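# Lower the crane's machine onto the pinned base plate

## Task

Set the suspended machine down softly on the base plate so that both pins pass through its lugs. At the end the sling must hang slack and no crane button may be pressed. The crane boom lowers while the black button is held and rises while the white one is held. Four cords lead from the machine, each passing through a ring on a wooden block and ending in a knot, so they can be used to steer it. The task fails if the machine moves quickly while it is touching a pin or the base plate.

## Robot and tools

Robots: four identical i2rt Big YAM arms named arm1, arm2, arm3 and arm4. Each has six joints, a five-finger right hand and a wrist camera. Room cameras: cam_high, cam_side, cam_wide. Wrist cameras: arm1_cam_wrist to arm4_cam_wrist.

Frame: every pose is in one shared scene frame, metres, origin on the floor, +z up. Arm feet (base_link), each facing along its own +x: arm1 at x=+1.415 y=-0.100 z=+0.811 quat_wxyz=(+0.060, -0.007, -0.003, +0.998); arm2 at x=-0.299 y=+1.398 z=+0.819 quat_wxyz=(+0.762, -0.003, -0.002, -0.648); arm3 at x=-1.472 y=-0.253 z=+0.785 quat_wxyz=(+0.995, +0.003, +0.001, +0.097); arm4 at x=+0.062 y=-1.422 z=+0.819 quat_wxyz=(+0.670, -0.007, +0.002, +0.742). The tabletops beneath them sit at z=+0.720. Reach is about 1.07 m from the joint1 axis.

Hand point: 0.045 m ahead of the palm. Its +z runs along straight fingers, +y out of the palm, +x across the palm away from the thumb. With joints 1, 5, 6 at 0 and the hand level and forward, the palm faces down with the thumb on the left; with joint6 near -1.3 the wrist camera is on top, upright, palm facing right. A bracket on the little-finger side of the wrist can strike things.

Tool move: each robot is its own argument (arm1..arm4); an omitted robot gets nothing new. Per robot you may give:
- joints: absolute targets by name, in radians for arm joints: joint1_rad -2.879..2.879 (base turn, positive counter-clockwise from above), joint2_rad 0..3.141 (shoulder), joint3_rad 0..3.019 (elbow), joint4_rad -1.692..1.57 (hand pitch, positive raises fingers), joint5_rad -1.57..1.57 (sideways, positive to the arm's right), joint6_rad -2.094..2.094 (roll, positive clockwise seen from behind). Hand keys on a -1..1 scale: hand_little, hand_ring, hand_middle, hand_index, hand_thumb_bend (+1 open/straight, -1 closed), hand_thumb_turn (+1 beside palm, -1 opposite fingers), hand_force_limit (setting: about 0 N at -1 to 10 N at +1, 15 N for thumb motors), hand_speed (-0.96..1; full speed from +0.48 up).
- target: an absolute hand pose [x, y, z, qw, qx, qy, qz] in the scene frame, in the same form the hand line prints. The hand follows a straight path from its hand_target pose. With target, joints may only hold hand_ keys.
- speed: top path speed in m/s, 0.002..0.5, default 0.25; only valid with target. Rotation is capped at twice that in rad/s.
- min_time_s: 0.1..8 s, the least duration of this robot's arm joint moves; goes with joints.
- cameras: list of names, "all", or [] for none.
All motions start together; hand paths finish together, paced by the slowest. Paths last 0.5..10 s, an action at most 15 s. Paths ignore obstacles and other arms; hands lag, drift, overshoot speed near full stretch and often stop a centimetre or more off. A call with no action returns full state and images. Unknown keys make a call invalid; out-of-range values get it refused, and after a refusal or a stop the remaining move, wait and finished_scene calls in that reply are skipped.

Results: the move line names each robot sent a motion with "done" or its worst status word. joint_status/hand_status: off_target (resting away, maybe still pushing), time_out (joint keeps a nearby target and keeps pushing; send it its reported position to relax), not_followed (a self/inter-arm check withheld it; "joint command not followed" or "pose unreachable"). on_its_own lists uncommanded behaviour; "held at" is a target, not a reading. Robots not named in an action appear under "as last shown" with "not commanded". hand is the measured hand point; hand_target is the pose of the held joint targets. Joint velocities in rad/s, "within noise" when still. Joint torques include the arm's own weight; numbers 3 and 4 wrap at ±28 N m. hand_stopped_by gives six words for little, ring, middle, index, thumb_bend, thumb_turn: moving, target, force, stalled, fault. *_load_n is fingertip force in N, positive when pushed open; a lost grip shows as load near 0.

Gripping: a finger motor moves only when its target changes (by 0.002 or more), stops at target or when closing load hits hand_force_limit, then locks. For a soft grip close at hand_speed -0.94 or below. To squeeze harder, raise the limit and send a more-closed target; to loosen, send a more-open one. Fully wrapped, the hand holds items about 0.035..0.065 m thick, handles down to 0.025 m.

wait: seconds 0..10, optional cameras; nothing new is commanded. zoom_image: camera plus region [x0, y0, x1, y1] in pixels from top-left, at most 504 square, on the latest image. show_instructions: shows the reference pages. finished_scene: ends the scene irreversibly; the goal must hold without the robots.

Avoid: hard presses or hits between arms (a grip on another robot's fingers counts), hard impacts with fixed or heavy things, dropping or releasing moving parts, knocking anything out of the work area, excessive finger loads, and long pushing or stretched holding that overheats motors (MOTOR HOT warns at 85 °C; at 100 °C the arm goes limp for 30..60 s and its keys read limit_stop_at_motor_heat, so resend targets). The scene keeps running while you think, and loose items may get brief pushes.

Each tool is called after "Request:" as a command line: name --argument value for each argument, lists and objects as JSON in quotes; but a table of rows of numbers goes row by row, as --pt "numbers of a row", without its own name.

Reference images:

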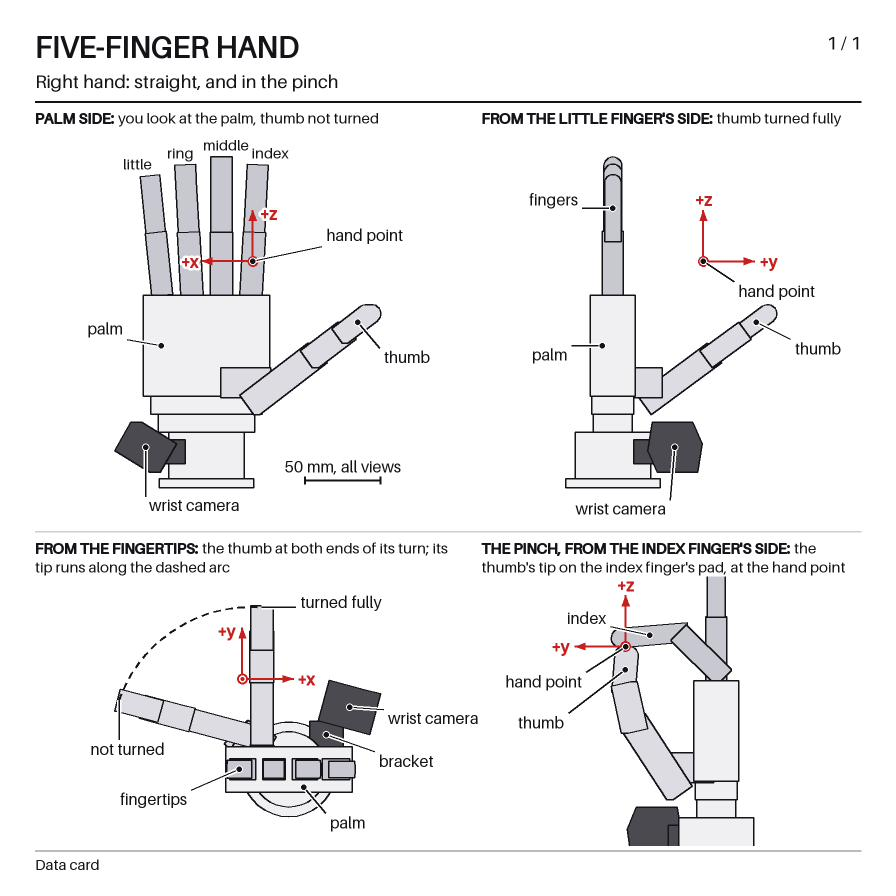

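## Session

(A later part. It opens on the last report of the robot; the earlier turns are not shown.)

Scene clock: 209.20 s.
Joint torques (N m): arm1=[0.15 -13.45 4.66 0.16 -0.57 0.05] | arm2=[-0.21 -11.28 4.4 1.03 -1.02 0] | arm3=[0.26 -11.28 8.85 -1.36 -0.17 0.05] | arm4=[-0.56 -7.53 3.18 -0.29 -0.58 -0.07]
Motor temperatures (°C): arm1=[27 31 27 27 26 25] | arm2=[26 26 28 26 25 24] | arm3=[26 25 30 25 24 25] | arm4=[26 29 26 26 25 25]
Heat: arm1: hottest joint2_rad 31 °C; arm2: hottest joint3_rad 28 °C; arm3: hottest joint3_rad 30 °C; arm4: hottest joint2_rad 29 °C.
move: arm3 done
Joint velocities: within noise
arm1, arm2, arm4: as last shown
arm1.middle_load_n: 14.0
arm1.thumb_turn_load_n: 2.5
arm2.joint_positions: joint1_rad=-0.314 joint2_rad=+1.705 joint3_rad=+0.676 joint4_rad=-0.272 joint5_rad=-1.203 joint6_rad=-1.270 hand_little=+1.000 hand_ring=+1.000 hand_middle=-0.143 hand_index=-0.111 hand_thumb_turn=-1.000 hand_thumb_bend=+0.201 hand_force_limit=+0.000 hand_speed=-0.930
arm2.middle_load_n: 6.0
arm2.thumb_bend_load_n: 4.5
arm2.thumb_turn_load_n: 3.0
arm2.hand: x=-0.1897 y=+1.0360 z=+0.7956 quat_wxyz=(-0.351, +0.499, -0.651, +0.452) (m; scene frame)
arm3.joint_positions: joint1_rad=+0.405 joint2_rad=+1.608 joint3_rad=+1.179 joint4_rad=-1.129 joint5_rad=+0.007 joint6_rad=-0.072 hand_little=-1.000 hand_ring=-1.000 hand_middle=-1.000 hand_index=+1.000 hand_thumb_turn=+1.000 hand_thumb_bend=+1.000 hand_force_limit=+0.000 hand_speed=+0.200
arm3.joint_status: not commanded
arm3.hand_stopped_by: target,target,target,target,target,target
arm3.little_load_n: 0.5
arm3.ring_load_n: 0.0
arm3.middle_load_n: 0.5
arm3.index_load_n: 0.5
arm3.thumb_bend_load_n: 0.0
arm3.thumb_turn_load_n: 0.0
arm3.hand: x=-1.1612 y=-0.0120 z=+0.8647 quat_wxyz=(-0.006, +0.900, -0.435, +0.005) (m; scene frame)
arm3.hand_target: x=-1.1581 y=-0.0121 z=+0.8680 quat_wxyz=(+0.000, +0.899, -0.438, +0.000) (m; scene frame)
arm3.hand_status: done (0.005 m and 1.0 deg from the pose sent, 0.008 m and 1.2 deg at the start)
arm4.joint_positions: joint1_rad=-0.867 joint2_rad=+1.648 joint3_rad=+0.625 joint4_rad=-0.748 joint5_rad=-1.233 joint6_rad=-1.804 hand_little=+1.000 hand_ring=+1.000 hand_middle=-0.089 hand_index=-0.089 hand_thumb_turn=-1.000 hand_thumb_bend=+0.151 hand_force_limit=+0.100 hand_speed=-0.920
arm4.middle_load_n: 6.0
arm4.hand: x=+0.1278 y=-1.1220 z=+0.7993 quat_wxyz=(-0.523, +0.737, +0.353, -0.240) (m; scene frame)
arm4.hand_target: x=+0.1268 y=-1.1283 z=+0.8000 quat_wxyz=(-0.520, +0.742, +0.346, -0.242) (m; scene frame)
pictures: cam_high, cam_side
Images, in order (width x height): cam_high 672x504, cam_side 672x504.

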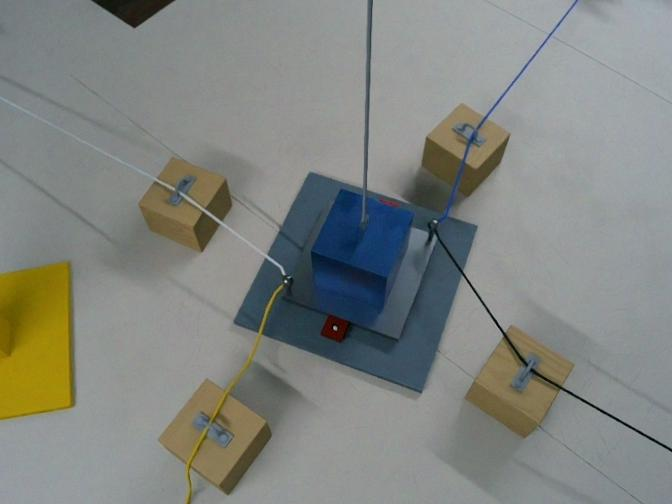

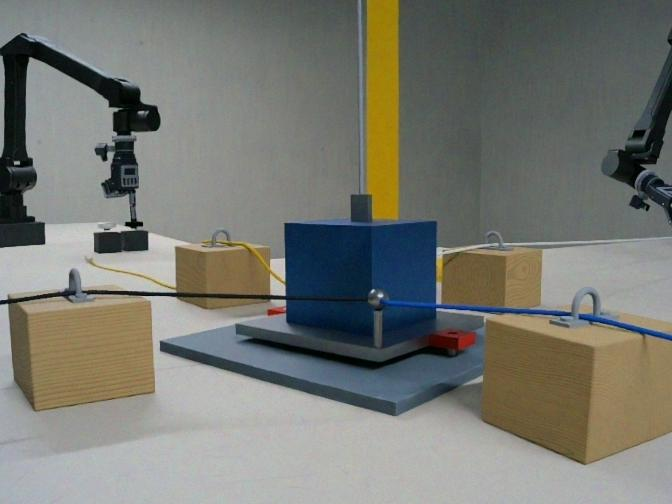

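Request:
move --arm3 '{"target": [-1.158, -0.012, 0.838, 0, -0.8988, 0.4384, 0], "speed": 0.3}' --cameras '[]'

Request:
move --arm3 '{"target": [-1.158, -0.012, 0.868, 0, -0.8988, 0.4384, 0], "speed": 0.3}' --cameras '["cam_high", "cam_side"]'

Request:
zoom_image --camera "cam_side" --region '[420, 280, 500, 370]'

Request:
zoom_image --camera "cam_high" --region '[290, 290, 380, 360]'

Scene clock: 210.83 s.
Joint torques (N m): arm1=[-0.03 -13.22 4.64 0.14 -0.55 0.04] | arm2=[-0.21 -11.22 4.4 0.96 -1.01 0.01] | arm3=[0.21 -9.58 5.76 1.01 -0.16 0.05] | arm4=[-0.73 -7.71 3.21 -0.27 -0.55 -0.07]
Motor temperatures (°C): arm1=[27 31 27 27 26 25] | arm2=[26 26 28 26 25 24] | arm3=[26 25 30 25 24 25] | arm4=[26 29 26 26 25 25]
Heat: arm1: hottest joint2_rad 31 °C; arm2: hottest joint3_rad 28 °C; arm3: hottest joint3_rad 30 °C; arm4: hottest joint2_rad 29 °C.
move: arm3 off_target
Joint velocities: within noise
arm1, arm2, arm4: as last shown
arm2.joint_positions: joint1_rad=-0.314 joint2_rad=+1.705 joint3_rad=+0.676 joint4_rad=-0.271 joint5_rad=-1.203 joint6_rad=-1.271 hand_little=+1.000 hand_ring=+1.000 hand_middle=-0.143 hand_index=-0.111 hand_thumb_turn=-1.000 hand_thumb_bend=+0.201 hand_force_limit=+0.000 hand_speed=-0.930
arm2.middle_load_n: 6.5
arm2.thumb_bend_load_n: 5.0
arm2.hand: x=-0.1898 y=+1.0358 z=+0.7956 quat_wxyz=(-0.350, +0.499, -0.651, +0.452) (m; scene frame)
arm3.joint_positions: joint1_rad=+0.405 joint2_rad=+1.617 joint3_rad=+1.179 joint4_rad=-1.116 joint5_rad=+0.007 joint6_rad=-0.072 hand_little=-1.000 hand_ring=-1.000 hand_middle=-1.000 hand_index=+0.999 hand_thumb_turn=+1.000 hand_thumb_bend=+1.000 hand_force_limit=+0.000 hand_speed=+0.200
arm3.joint_status: not commanded
arm3.hand_stopped_by: target,target,target,target,target,target
arm3.little_load_n: 0.0
arm3.ring_load_n: 0.0
arm3.middle_load_n: 0.0
arm3.index_load_n: -5.0
arm3.thumb_bend_load_n: 0.0
arm3.thumb_turn_load_n: 0.0
arm3.hand: x=-1.1587 y=-0.0103 z=+0.8604 quat_wxyz=(-0.008, +0.900, -0.435, +0.005) (m; scene frame)
arm3.hand_target: x=-1.1589 y=-0.0126 z=+0.8389 quat_wxyz=(+0.000, +0.899, -0.439, +0.000) (m; scene frame)
arm3.hand_status: off_target (0.022 m and 1.2 deg from the pose sent, 0.027 m and 1.0 deg at the start)
arm4.joint_positions: joint1_rad=-0.867 joint2_rad=+1.648 joint3_rad=+0.625 joint4_rad=-0.748 joint5_rad=-1.234 joint6_rad=-1.806 hand_little=+1.000 hand_ring=+1.000 hand_middle=-0.089 hand_index=-0.089 hand_thumb_turn=-1.000 hand_thumb_bend=+0.151 hand_force_limit=+0.100 hand_speed=-0.920
arm4.thumb_turn_load_n: 0.0
arm4.hand: x=+0.1278 y=-1.1218 z=+0.7994 quat_wxyz=(-0.524, +0.737, +0.354, -0.240) (m; scene frame)
arm4.hand_target: x=+0.1269 y=-1.1283 z=+0.7999 quat_wxyz=(-0.520, +0.742, +0.346, -0.242) (m; scene frame)
pictures: none
No camera images: "cameras" was empty.

Scene clock: 211.80 s.
Joint torques (N m): arm1=[-0.15 -13.45 4.63 0.12 -0.56 0.03] | arm2=[-0.26 -11.22 4.4 0.98 -1.01 0.02] | arm3=[0.26 -11.22 8.85 -1.36 -0.17 0.05] | arm4=[-0.5 -7.47 3.18 -0.31 -0.48 -0.03]
Motor temperatures (°C): arm1=[27 31 27 27 26 25] | arm2=[26 26 28 26 25 24] | arm3=[26 25 30 25 24 25] | arm4=[26 29 26 26 25 25]
Heat: arm1: hottest joint2_rad 31 °C; arm2: hottest joint3_rad 28 °C; arm3: hottest joint3_rad 30 °C; arm4: hottest joint2_rad 29 °C.
move: arm3 done
Joint velocities: within noise
arm1, arm4: as last shown
arm1.ring_load_n: -0.5
arm1.middle_load_n: 14.5
arm1.thumb_turn_load_n: 2.0
arm2.joint_positions: joint1_rad=-0.314 joint2_rad=+1.705 joint3_rad=+0.676 joint4_rad=-0.270 joint5_rad=-1.203 joint6_rad=-1.271 hand_little=+1.000 hand_ring=+1.000 hand_middle=-0.143 hand_index=-0.111 hand_thumb_turn=-1.000 hand_thumb_bend=+0.201 hand_force_limit=+0.000 hand_speed=-0.930
arm2.joint_status: not commanded
arm2.hand_stopped_by: target,target,force,force,target,target
arm2.little_load_n: 0.0
arm2.ring_load_n: 0.0
arm2.middle_load_n: 6.0
arm2.index_load_n: 5.5
arm2.thumb_bend_load_n: 4.5
arm2.thumb_turn_load_n: 3.0
arm2.hand: x=-0.1898 y=+1.0357 z=+0.7956 quat_wxyz=(-0.350, +0.500, -0.650, +0.453) (m; scene frame)
arm2.hand_target: x=-0.1899 y=+1.0350 z=+0.8000 quat_wxyz=(-0.349, +0.499, -0.650, +0.455) (m; scene frame)
arm2.hand_status: not commanded
arm3.joint_positions: joint1_rad=+0.405 joint2_rad=+1.608 joint3_rad=+1.179 joint4_rad=-1.129 joint5_rad=+0.007 joint6_rad=-0.072 hand_little=-1.000 hand_ring=-1.000 hand_middle=-1.000 hand_index=+1.000 hand_thumb_turn=+1.000 hand_thumb_bend=+1.000 hand_force_limit=+0.000 hand_speed=+0.200
arm3.joint_status: not commanded
arm3.hand_stopped_by: target,target,target,target,target,target
arm3.little_load_n: 0.5
arm3.ring_load_n: 0.0
arm3.middle_load_n: 0.0
arm3.index_load_n: 0.5
arm3.thumb_bend_load_n: 0.0
arm3.thumb_turn_load_n: -0.5
arm3.hand: x=-1.1612 y=-0.0120 z=+0.8647 quat_wxyz=(-0.006, +0.900, -0.435, +0.005) (m; scene frame)
arm3.hand_target: x=-1.1581 y=-0.0121 z=+0.8680 quat_wxyz=(+0.000, +0.899, -0.439, +0.000) (m; scene frame)
arm3.hand_status: done (0.005 m and 1.0 deg from the pose sent, 0.008 m and 1.2 deg at the start)
arm4.joint_positions: joint1_rad=-0.867 joint2_rad=+1.648 joint3_rad=+0.625 joint4_rad=-0.748 joint5_rad=-1.235 joint6_rad=-1.807 hand_little=+1.000 hand_ring=+1.000 hand_middle=-0.089 hand_index=-0.089 hand_thumb_turn=-1.000 hand_thumb_bend=+0.151 hand_force_limit=+0.100 hand_speed=-0.920
arm4.middle_load_n: 6.5
arm4.thumb_turn_load_n: -0.5
arm4.hand: x=+0.1278 y=-1.1216 z=+0.7996 quat_wxyz=(-0.525, +0.736, +0.354, -0.239) (m; scene frame)
arm4.hand_target: x=+0.1268 y=-1.1284 z=+0.7999 quat_wxyz=(-0.520, +0.743, +0.346, -0.242) (m; scene frame)
pictures: cam_high, cam_side
Images, in order (width x height): cam_high 672x504, cam_side 672x504.

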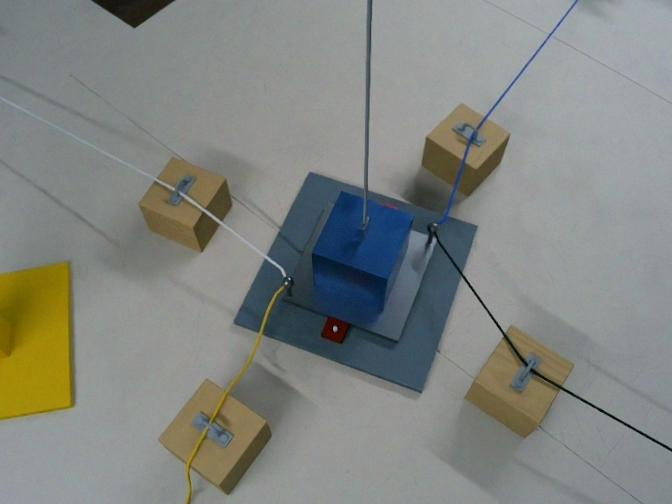

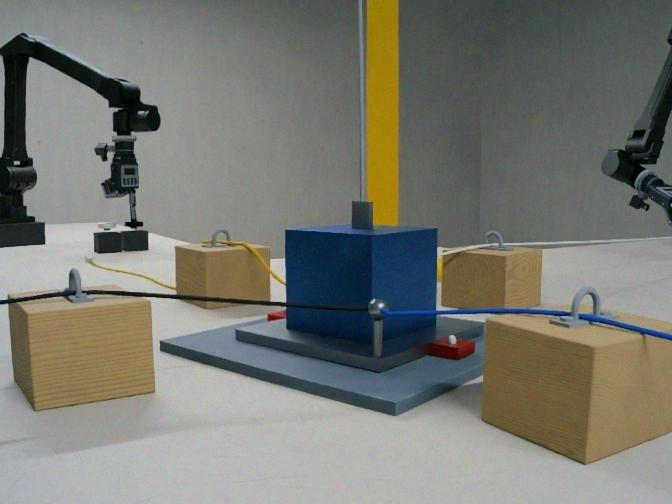

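Scaled by 5.600 from the camera's 672x504 image, which has a finer 960x720 frame.

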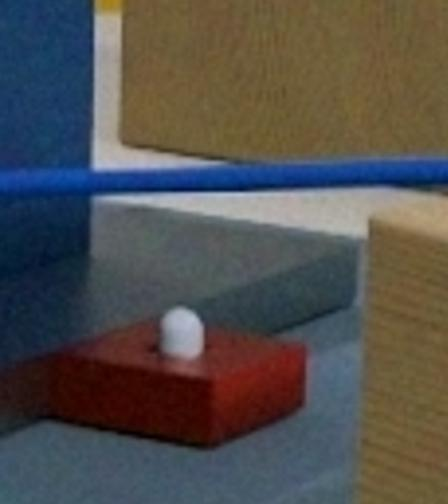

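Scaled by 5.600 from the camera's 672x504 image, which has a finer 960x720 frame.

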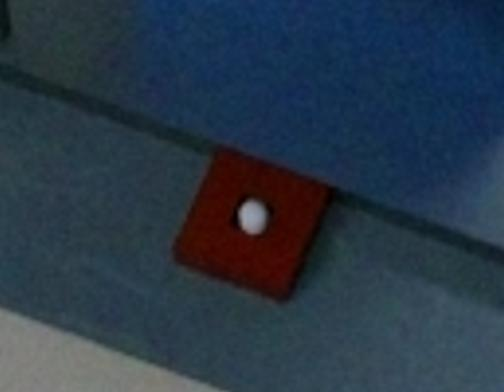

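Request:
move --arm3 '{"target": [-1.158, -0.012, 0.838, 0, -0.8988, 0.4384, 0], "speed": 0.3}' --cameras '[]'

Request:
move --arm3 '{"target": [-1.158, -0.012, 0.868, 0, -0.8988, 0.4384, 0], "speed": 0.3}' --cameras '["cam_high", "cam_side"]'

Request:
zoom_image --camera "cam_side" --region '[220, 160, 500, 420]'

Request:
zoom_image --camera "cam_high" --region '[220, 160, 490, 400]'

Scene clock: 213.47 s.
Joint torques (N m): arm1=[-0.15 -13.39 4.57 0.13 -0.57 0.05] | arm2=[-0.21 -11.28 4.38 0.99 -1.01 0.02] | arm3=[0.15 -9.52 5.75 1.03 -0.17 0.06] | arm4=[-0.67 -7.59 3.21 -0.25 -0.47 -0.04]
Motor temperatures (°C): arm1=[27 31 27 27 26 25] | arm2=[26 26 28 26 25 24] | arm3=[26 25 30 25 24 25] | arm4=[26 29 26 26 25 25]
Heat: arm1: hottest joint2_rad 31 °C; arm2: hottest joint3_rad 28 °C; arm3: hottest joint3_rad 30 °C; arm4: hottest joint2_rad 29 °C.
move: arm3 off_target
Joint velocities: within noise
arm1, arm2, arm4: as last shown
arm1.ring_load_n: 0.0
arm2.middle_load_n: 6.5
arm2.thumb_bend_load_n: 5.0
arm2.hand: x=-0.1898 y=+1.0356 z=+0.7956 quat_wxyz=(-0.350, +0.500, -0.650, +0.453) (m; scene frame)
arm3.joint_positions: joint1_rad=+0.405 joint2_rad=+1.617 joint3_rad=+1.179 joint4_rad=-1.116 joint5_rad=+0.007 joint6_rad=-0.072 hand_little=-1.000 hand_ring=-1.000 hand_middle=-1.000 hand_index=+0.999 hand_thumb_turn=+1.000 hand_thumb_bend=+1.000 hand_force_limit=+0.000 hand_speed=+0.200
arm3.joint_status: not commanded
arm3.hand_stopped_by: target,target,target,target,target,target
arm3.little_load_n: 0.0
arm3.ring_load_n: 0.0
arm3.middle_load_n: 0.0
arm3.index_load_n: -5.5
arm3.thumb_bend_load_n: 0.0
arm3.thumb_turn_load_n: 0.0
arm3.hand: x=-1.1587 y=-0.0103 z=+0.8604 quat_wxyz=(-0.008, +0.900, -0.435, +0.005) (m; scene frame)
arm3.hand_target: x=-1.1589 y=-0.0126 z=+0.8389 quat_wxyz=(+0.000, +0.899, -0.439, +0.000) (m; scene frame)
arm3.hand_status: off_target (0.022 m and 1.2 deg from the pose sent, 0.027 m and 1.0 deg at the start)
arm4.joint_positions: joint1_rad=-0.867 joint2_rad=+1.648 joint3_rad=+0.625 joint4_rad=-0.748 joint5_rad=-1.236 joint6_rad=-1.808 hand_little=+1.000 hand_ring=+1.000 hand_middle=-0.089 hand_index=-0.089 hand_thumb_turn=-1.000 hand_thumb_bend=+0.151 hand_force_limit=+0.100 hand_speed=-0.920
arm4.hand: x=+0.1278 y=-1.1215 z=+0.7996 quat_wxyz=(-0.525, +0.736, +0.354, -0.239) (m; scene frame)
arm4.hand_target: x=+0.1269 y=-1.1284 z=+0.7999 quat_wxyz=(-0.520, +0.743, +0.346, -0.242) (m; scene frame)
pictures: none
No camera images: "cameras" was empty.

Scene clock: 214.43 s.
Joint torques (N m): arm1=[-0.21 -13.27 4.56 0.09 -0.58 0.04] | arm2=[-0.21 -11.28 4.38 0.96 -1.01 0.02] | arm3=[0.21 -11.34 8.87 -1.4 -0.17 0.05] | arm4=[-0.62 -7.65 3.21 -0.29 -0.47 -0.02]
Motor temperatures (°C): arm1=[27 31 27 27 26 25] | arm2=[26 26 28 26 25 24] | arm3=[26 25 30 25 24 25] | arm4=[26 29 26 26 25 25]
Heat: arm1: hottest joint2_rad 31 °C; arm2: hottest joint3_rad 28 °C; arm3: hottest joint3_rad 30 °C; arm4: hottest joint2_rad 29 °C.
move: arm3 done
Joint velocities: within noise
arm1, arm2: as last shown
arm1.little_load_n: -0.5
arm2.index_load_n: 6.0
arm3.joint_positions: joint1_rad=+0.405 joint2_rad=+1.608 joint3_rad=+1.179 joint4_rad=-1.129 joint5_rad=+0.007 joint6_rad=-0.072 hand_little=-1.000 hand_ring=-1.000 hand_middle=-1.000 hand_index=+1.000 hand_thumb_turn=+1.000 hand_thumb_bend=+1.000 hand_force_limit=+0.000 hand_speed=+0.200
arm3.joint_status: not commanded
arm3.hand_stopped_by: target,target,target,target,target,target
arm3.little_load_n: 0.0
arm3.ring_load_n: 0.0
arm3.middle_load_n: 0.0
arm3.index_load_n: 0.5
arm3.thumb_bend_load_n: 0.0
arm3.thumb_turn_load_n: 0.0
arm3.hand: x=-1.1612 y=-0.0120 z=+0.8647 quat_wxyz=(-0.006, +0.900, -0.435, +0.005) (m; scene frame)
arm3.hand_target: x=-1.1581 y=-0.0121 z=+0.8680 quat_wxyz=(+0.000, +0.899, -0.439, +0.000) (m; scene frame)
arm3.hand_status: done (0.005 m and 1.0 deg from the pose sent, 0.008 m and 1.2 deg at the start)
arm4.joint_positions: joint1_rad=-0.867 joint2_rad=+1.648 joint3_rad=+0.625 joint4_rad=-0.748 joint5_rad=-1.236 joint6_rad=-1.808 hand_little=+1.000 hand_ring=+1.000 hand_middle=-0.089 hand_index=-0.089 hand_thumb_turn=-1.000 hand_thumb_bend=+0.151 hand_force_limit=+0.100 hand_speed=-0.920
arm4.joint_status: not commanded
arm4.hand_stopped_by: target,target,force,force,target,target
arm4.little_load_n: 0.0
arm4.ring_load_n: 0.0
arm4.middle_load_n: 7.0
arm4.index_load_n: 6.0
arm4.thumb_bend_load_n: 3.5
arm4.thumb_turn_load_n: -0.5
arm4.hand: x=+0.1278 y=-1.1215 z=+0.7996 quat_wxyz=(-0.525, +0.736, +0.354, -0.239) (m; scene frame)
arm4.hand_target: x=+0.1269 y=-1.1284 z=+0.7999 quat_wxyz=(-0.520, +0.743, +0.346, -0.242) (m; scene frame)
arm4.hand_status: not commanded
pictures: cam_high, cam_side
Images, in order (width x height): cam_high 672x504, cam_side 672x504.

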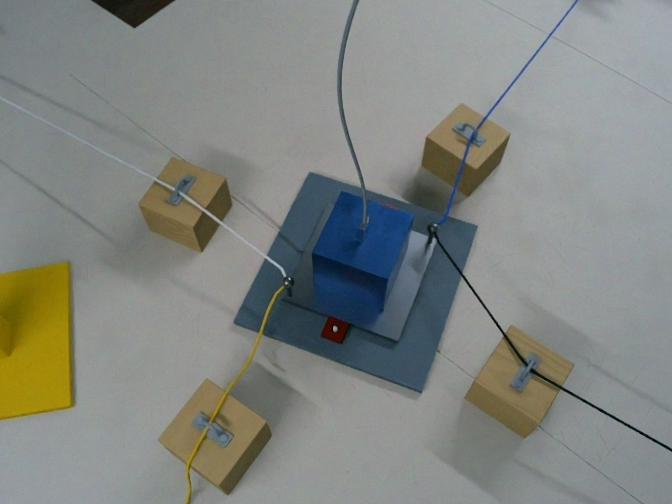

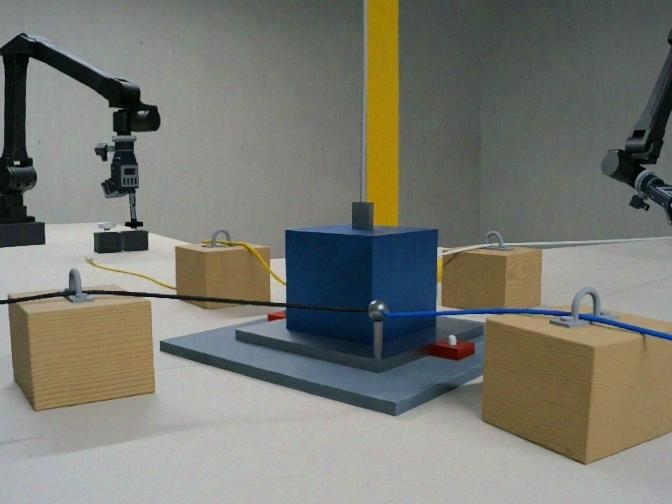

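Scaled by 1.800 from the camera's 672x504 image, which has a finer 960x720 frame.

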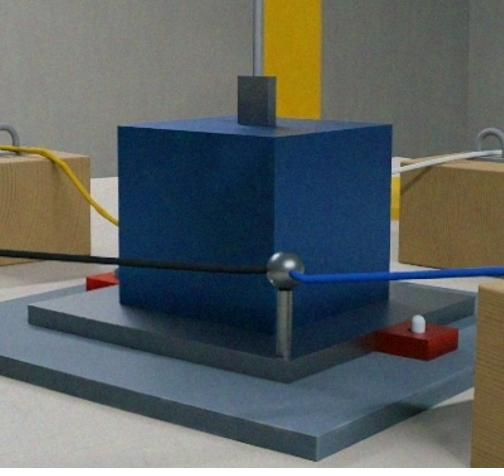

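Scaled by 1.867 from the camera's 672x504 image, which has a finer 960x720 frame.

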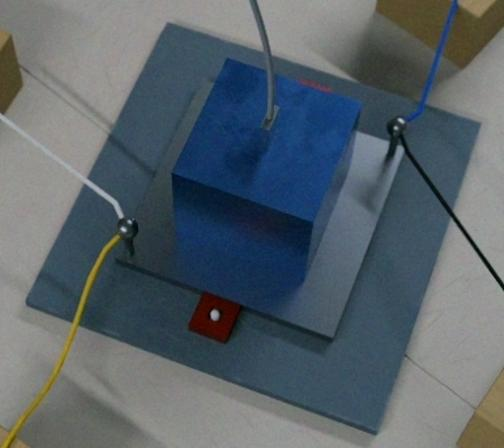

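Request:
move --arm3 '{"target": [-1.158, -0.012, 0.838, 0, -0.8988, 0.4384, 0], "speed": 0.3}' --cameras '[]'

Request:
move --arm3 '{"target": [-1.158, -0.012, 0.91, 0, -0.8988, 0.4384, 0], "speed": 0.2}' --arm1 '{"target": [0.985, 0.006, 0.79, -0.2195, 0.3135, 0.7568, -0.5299], "speed": 0.05}' --arm2 '{"target": [-0.185, 1.0, 0.79, 0.3492, -0.4987, 0.6499, -0.4551], "speed": 0.05}' --arm4 '{"target": [0.125, -1.085, 0.79, 0.5198, -0.7424, -0.3462, 0.2424], "speed": 0.05}' --cameras '["cam_high", "cam_side", "cam_wide"]'

Request:
zoom_image --camera "cam_side" --region '[220, 160, 500, 420]'

Request:
zoom_image --camera "cam_high" --region '[220, 160, 490, 400]'

Scene clock: 216.27 s.
Joint torques (N m): arm1=[-0.15 -13.27 4.67 0.18 -0.58 0.03] | arm2=[-0.26 -11.28 4.4 0.99 -1.01 0.02] | arm3=[0.21 -9.52 5.75 1.01 -0.17 0.05] | arm4=[-0.73 -7.65 3.18 -0.28 -0.45 -0.03]
Motor temperatures (°C): arm1=[27 31 27 27 26 25] | arm2=[26 26 28 26 25 24] | arm3=[26 25 30 25 24 25] | arm4=[26 29 26 26 25 25]
Heat: arm1: hottest joint2_rad 31 °C; arm2: hottest joint3_rad 28 °C; arm3: hottest joint3_rad 30 °C; arm4: hottest joint2_rad 29 °C.
move: arm3 off_target
Joint velocities: within noise
arm1.joint_positions: joint1_rad=-0.560 joint2_rad=+1.720 joint3_rad=+0.756 joint4_rad=-0.325 joint5_rad=-1.224 joint6_rad=-1.281 hand_little=+1.000 hand_ring=+1.000 hand_middle=-0.121 hand_index=-0.350 hand_thumb_turn=-1.000 hand_thumb_bend=+0.255 hand_force_limit=+0.900 hand_speed=-0.900
arm1.joint_status: not commanded
arm1.hand_stopped_by: target,target,force,target,force,target
arm1.little_load_n: 0.0
arm1.ring_load_n: 0.0
arm1.middle_load_n: 14.5
arm1.index_load_n: 1.5
arm1.thumb_bend_load_n: 13.5
arm1.thumb_turn_load_n: 2.0
arm1.hand: x=+1.0230 y=+0.0037 z=+0.7956 quat_wxyz=(-0.218, +0.309, +0.757, -0.532) (m; scene frame)
arm1.hand_target: x=+1.0248 y=+0.0060 z=+0.8000 quat_wxyz=(-0.220, +0.313, +0.757, -0.530) (m; scene frame)
arm1.hand_status: not commanded
arm2, arm4: as last shown
arm2.index_load_n: 5.5
arm2.thumb_bend_load_n: 4.5
arm3.joint_positions: joint1_rad=+0.405 joint2_rad=+1.617 joint3_rad=+1.179 joint4_rad=-1.116 joint5_rad=+0.007 joint6_rad=-0.072 hand_little=-1.000 hand_ring=-1.000 hand_middle=-1.000 hand_index=+0.999 hand_thumb_turn=+1.000 hand_thumb_bend=+1.000 hand_force_limit=+0.000 hand_speed=+0.200
arm3.joint_status: not commanded
arm3.hand_stopped_by: target,target,target,target,target,target
arm3.little_load_n: 0.0
arm3.ring_load_n: 0.0
arm3.middle_load_n: 0.0
arm3.index_load_n: -5.5
arm3.thumb_bend_load_n: 0.0
arm3.thumb_turn_load_n: 0.0
arm3.hand: x=-1.1587 y=-0.0103 z=+0.8604 quat_wxyz=(-0.008, +0.900, -0.435, +0.005) (m; scene frame)
arm3.hand_target: x=-1.1589 y=-0.0126 z=+0.8389 quat_wxyz=(+0.000, +0.899, -0.439, +0.000) (m; scene frame)
arm3.hand_status: off_target (0.022 m and 1.2 deg from the pose sent, 0.027 m and 1.0 deg at the start)
pictures: none
No camera images: "cameras" was empty.

Scene clock: 218.03 s.
Joint torques (N m): arm1=[1.08 -11.69 7.58 1.16 -0.62 0.11] | arm2=[0.5 -10.46 6.61 1.66 -0.77 0.08] | arm3=[0.32 -11.93 10.73 -0.92 -0.17 0.06] | arm4=[1.03 -6.89 5.27 0.91 -0.84 0.09]
Motor temperatures (°C): arm1=[27 31 27 27 26 25] | arm2=[26 26 28 26 25 24] | arm3=[26 26 30 25 24 25] | arm4=[25 29 26 26 25 25]
Heat: arm1: hottest joint2_rad 31 °C; arm2: hottest joint3_rad 28 °C; arm3: hottest joint3_rad 30 °C; arm4: hottest joint2_rad 29 °C.
move: arm1 off_target; arm2 off_target; arm3 off_target; arm4 done
Joint velocities: within noise
arm1.joint_positions: joint1_rad=-0.513 joint2_rad=+1.766 joint3_rad=+0.774 joint4_rad=-0.186 joint5_rad=-1.201 joint6_rad=-1.131 hand_little=+1.000 hand_ring=+1.000 hand_middle=-0.121 hand_index=-0.350 hand_thumb_turn=-1.000 hand_thumb_bend=+0.255 hand_force_limit=+0.900 hand_speed=-0.900
arm1.joint_status: not commanded
arm1.hand_stopped_by: target,target,force,target,force,target
arm1.little_load_n: 0.0
arm1.ring_load_n: 0.0
arm1.middle_load_n: 10.5
arm1.index_load_n: 2.0
arm1.thumb_bend_load_n: 13.5
arm1.thumb_turn_load_n: 5.5
arm1.hand: x=+1.0014 y=-0.0021 z=+0.7854 quat_wxyz=(-0.209, +0.322, +0.755, -0.532) (m; scene frame)
arm1.hand_target: x=+0.9856 y=+0.0058 z=+0.7905 quat_wxyz=(-0.219, +0.313, +0.757, -0.530) (m; scene frame)
arm1.hand_status: off_target (0.019 m and 1.5 deg from the pose sent, 0.039 m and 0.6 deg at the start)
arm2.joint_positions: joint1_rad=-0.297 joint2_rad=+1.767 joint3_rad=+0.727 joint4_rad=-0.219 joint5_rad=-1.200 joint6_rad=-1.210 hand_little=+1.000 hand_ring=+1.000 hand_middle=-0.143 hand_index=-0.111 hand_thumb_turn=-1.000 hand_thumb_bend=+0.201 hand_force_limit=+0.000 hand_speed=-0.930
arm2.joint_status: not commanded
arm2.hand_stopped_by: target,target,force,force,target,target
arm2.little_load_n: 0.0
arm2.ring_load_n: 0.0
arm2.middle_load_n: 5.5
arm2.index_load_n: 6.0
arm2.thumb_bend_load_n: 5.0
arm2.thumb_turn_load_n: 4.0
arm2.hand: x=-0.1861 y=+1.0143 z=+0.7872 quat_wxyz=(-0.355, +0.493, -0.654, +0.450) (m; scene frame)
arm2.hand_target: x=-0.1851 y=+1.0004 z=+0.7904 quat_wxyz=(-0.349, +0.499, -0.650, +0.455) (m; scene frame)
arm2.hand_status: off_target (0.015 m and 1.2 deg from the pose sent, 0.036 m and 0.3 deg at the start)
arm3.joint_positions: joint1_rad=+0.405 joint2_rad=+1.577 joint3_rad=+1.223 joint4_rad=-1.252 joint5_rad=+0.007 joint6_rad=-0.072 hand_little=-1.000 hand_ring=-1.000 hand_middle=-1.000 hand_index=+1.000 hand_thumb_turn=+1.000 hand_thumb_bend=+1.000 hand_force_limit=+0.000 hand_speed=+0.200
arm3.joint_status: not commanded
arm3.hand_stopped_by: target,target,target,target,target,target
arm3.little_load_n: 0.0
arm3.ring_load_n: 0.0
arm3.middle_load_n: 0.0
arm3.index_load_n: 0.0
arm3.thumb_bend_load_n: 0.0
arm3.thumb_turn_load_n: 0.0
arm3.hand: x=-1.1726 y=-0.0199 z=+0.8963 quat_wxyz=(+0.015, +0.900, -0.435, -0.008) (m; scene frame)
arm3.hand_target: x=-1.1586 y=-0.0125 z=+0.9101 quat_wxyz=(+0.000, +0.899, -0.439, +0.000) (m; scene frame)
arm3.hand_status: off_target (0.022 m and 2.0 deg from the pose sent, 0.050 m and 1.2 deg at the start)
arm4.joint_positions: joint1_rad=-0.789 joint2_rad=+1.675 joint3_rad=+0.625 joint4_rad=-0.486 joint5_rad=-1.235 joint6_rad=-1.534 hand_little=+1.000 hand_ring=+1.000 hand_middle=-0.089 hand_index=-0.089 hand_thumb_turn=-1.000 hand_thumb_bend=+0.151 hand_force_limit=+0.100 hand_speed=-0.920
arm4.joint_status: not commanded
arm4.hand_stopped_by: target,target,force,force,target,target
arm4.little_load_n: 0.0
arm4.ring_load_n: 0.0
arm4.middle_load_n: 3.0
arm4.index_load_n: 7.0
arm4.thumb_bend_load_n: 3.5
arm4.thumb_turn_load_n: 2.5
arm4.hand: x=+0.1215 y=-1.0929 z=+0.7893 quat_wxyz=(-0.520, +0.743, +0.344, -0.244) (m; scene frame)
arm4.hand_target: x=+0.1250 y=-1.0852 z=+0.7901 quat_wxyz=(-0.520, +0.742, +0.346, -0.242) (m; scene frame)
arm4.hand_status: done (0.009 m and 0.3 deg from the pose sent, 0.038 m and 1.4 deg at the start)
pictures: cam_high, cam_side, cam_wide
Images, in order (width x height): cam_high 672x504, cam_side 672x504, cam_wide 672x504.

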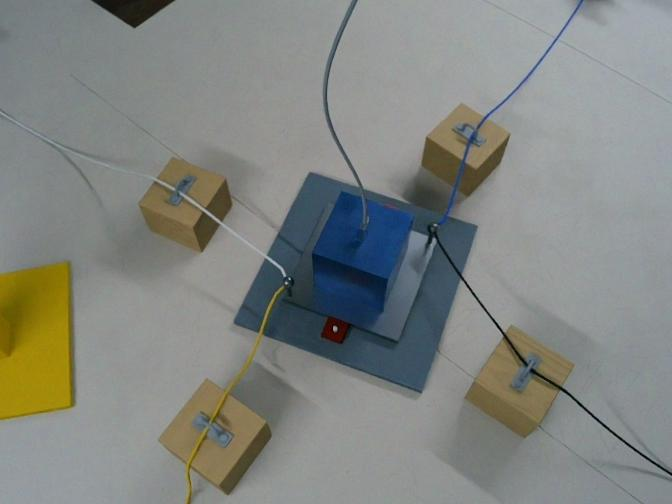

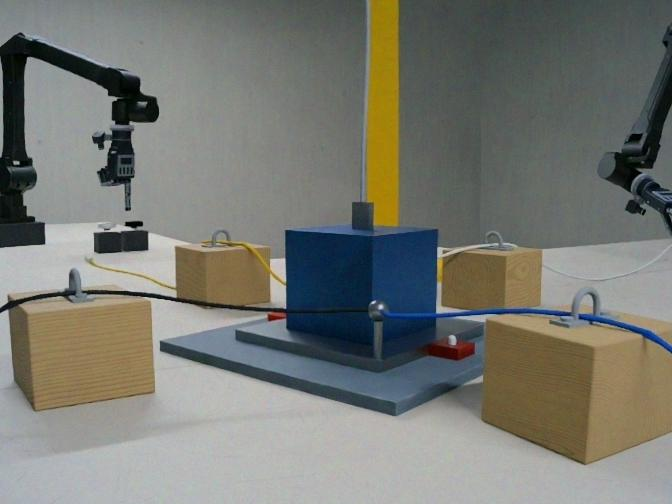

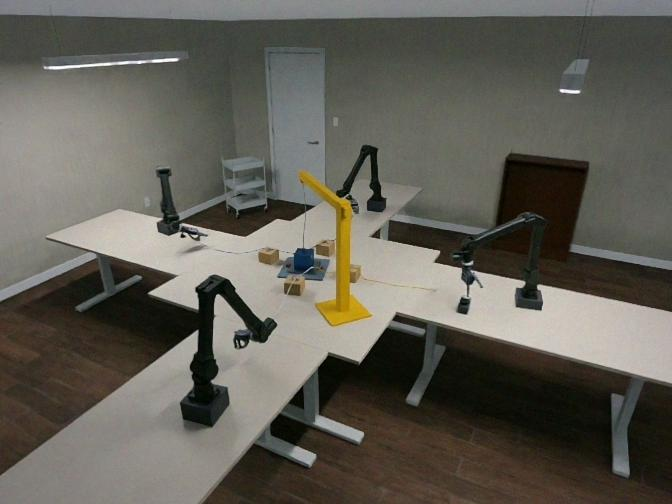

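Scaled by 1.800 from the camera's 672x504 image, which has a finer 960x720 frame.

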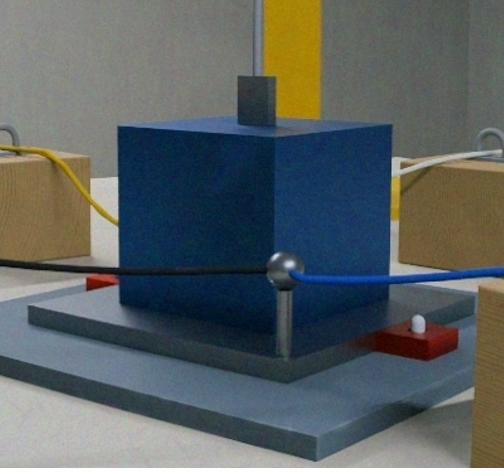

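Scaled by 1.867 from the camera's 672x504 image, which has a finer 960x720 frame.

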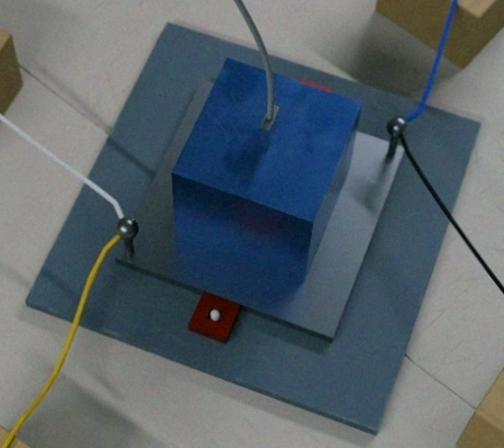

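Request:
finished_scene

The scene is finished: the task was done.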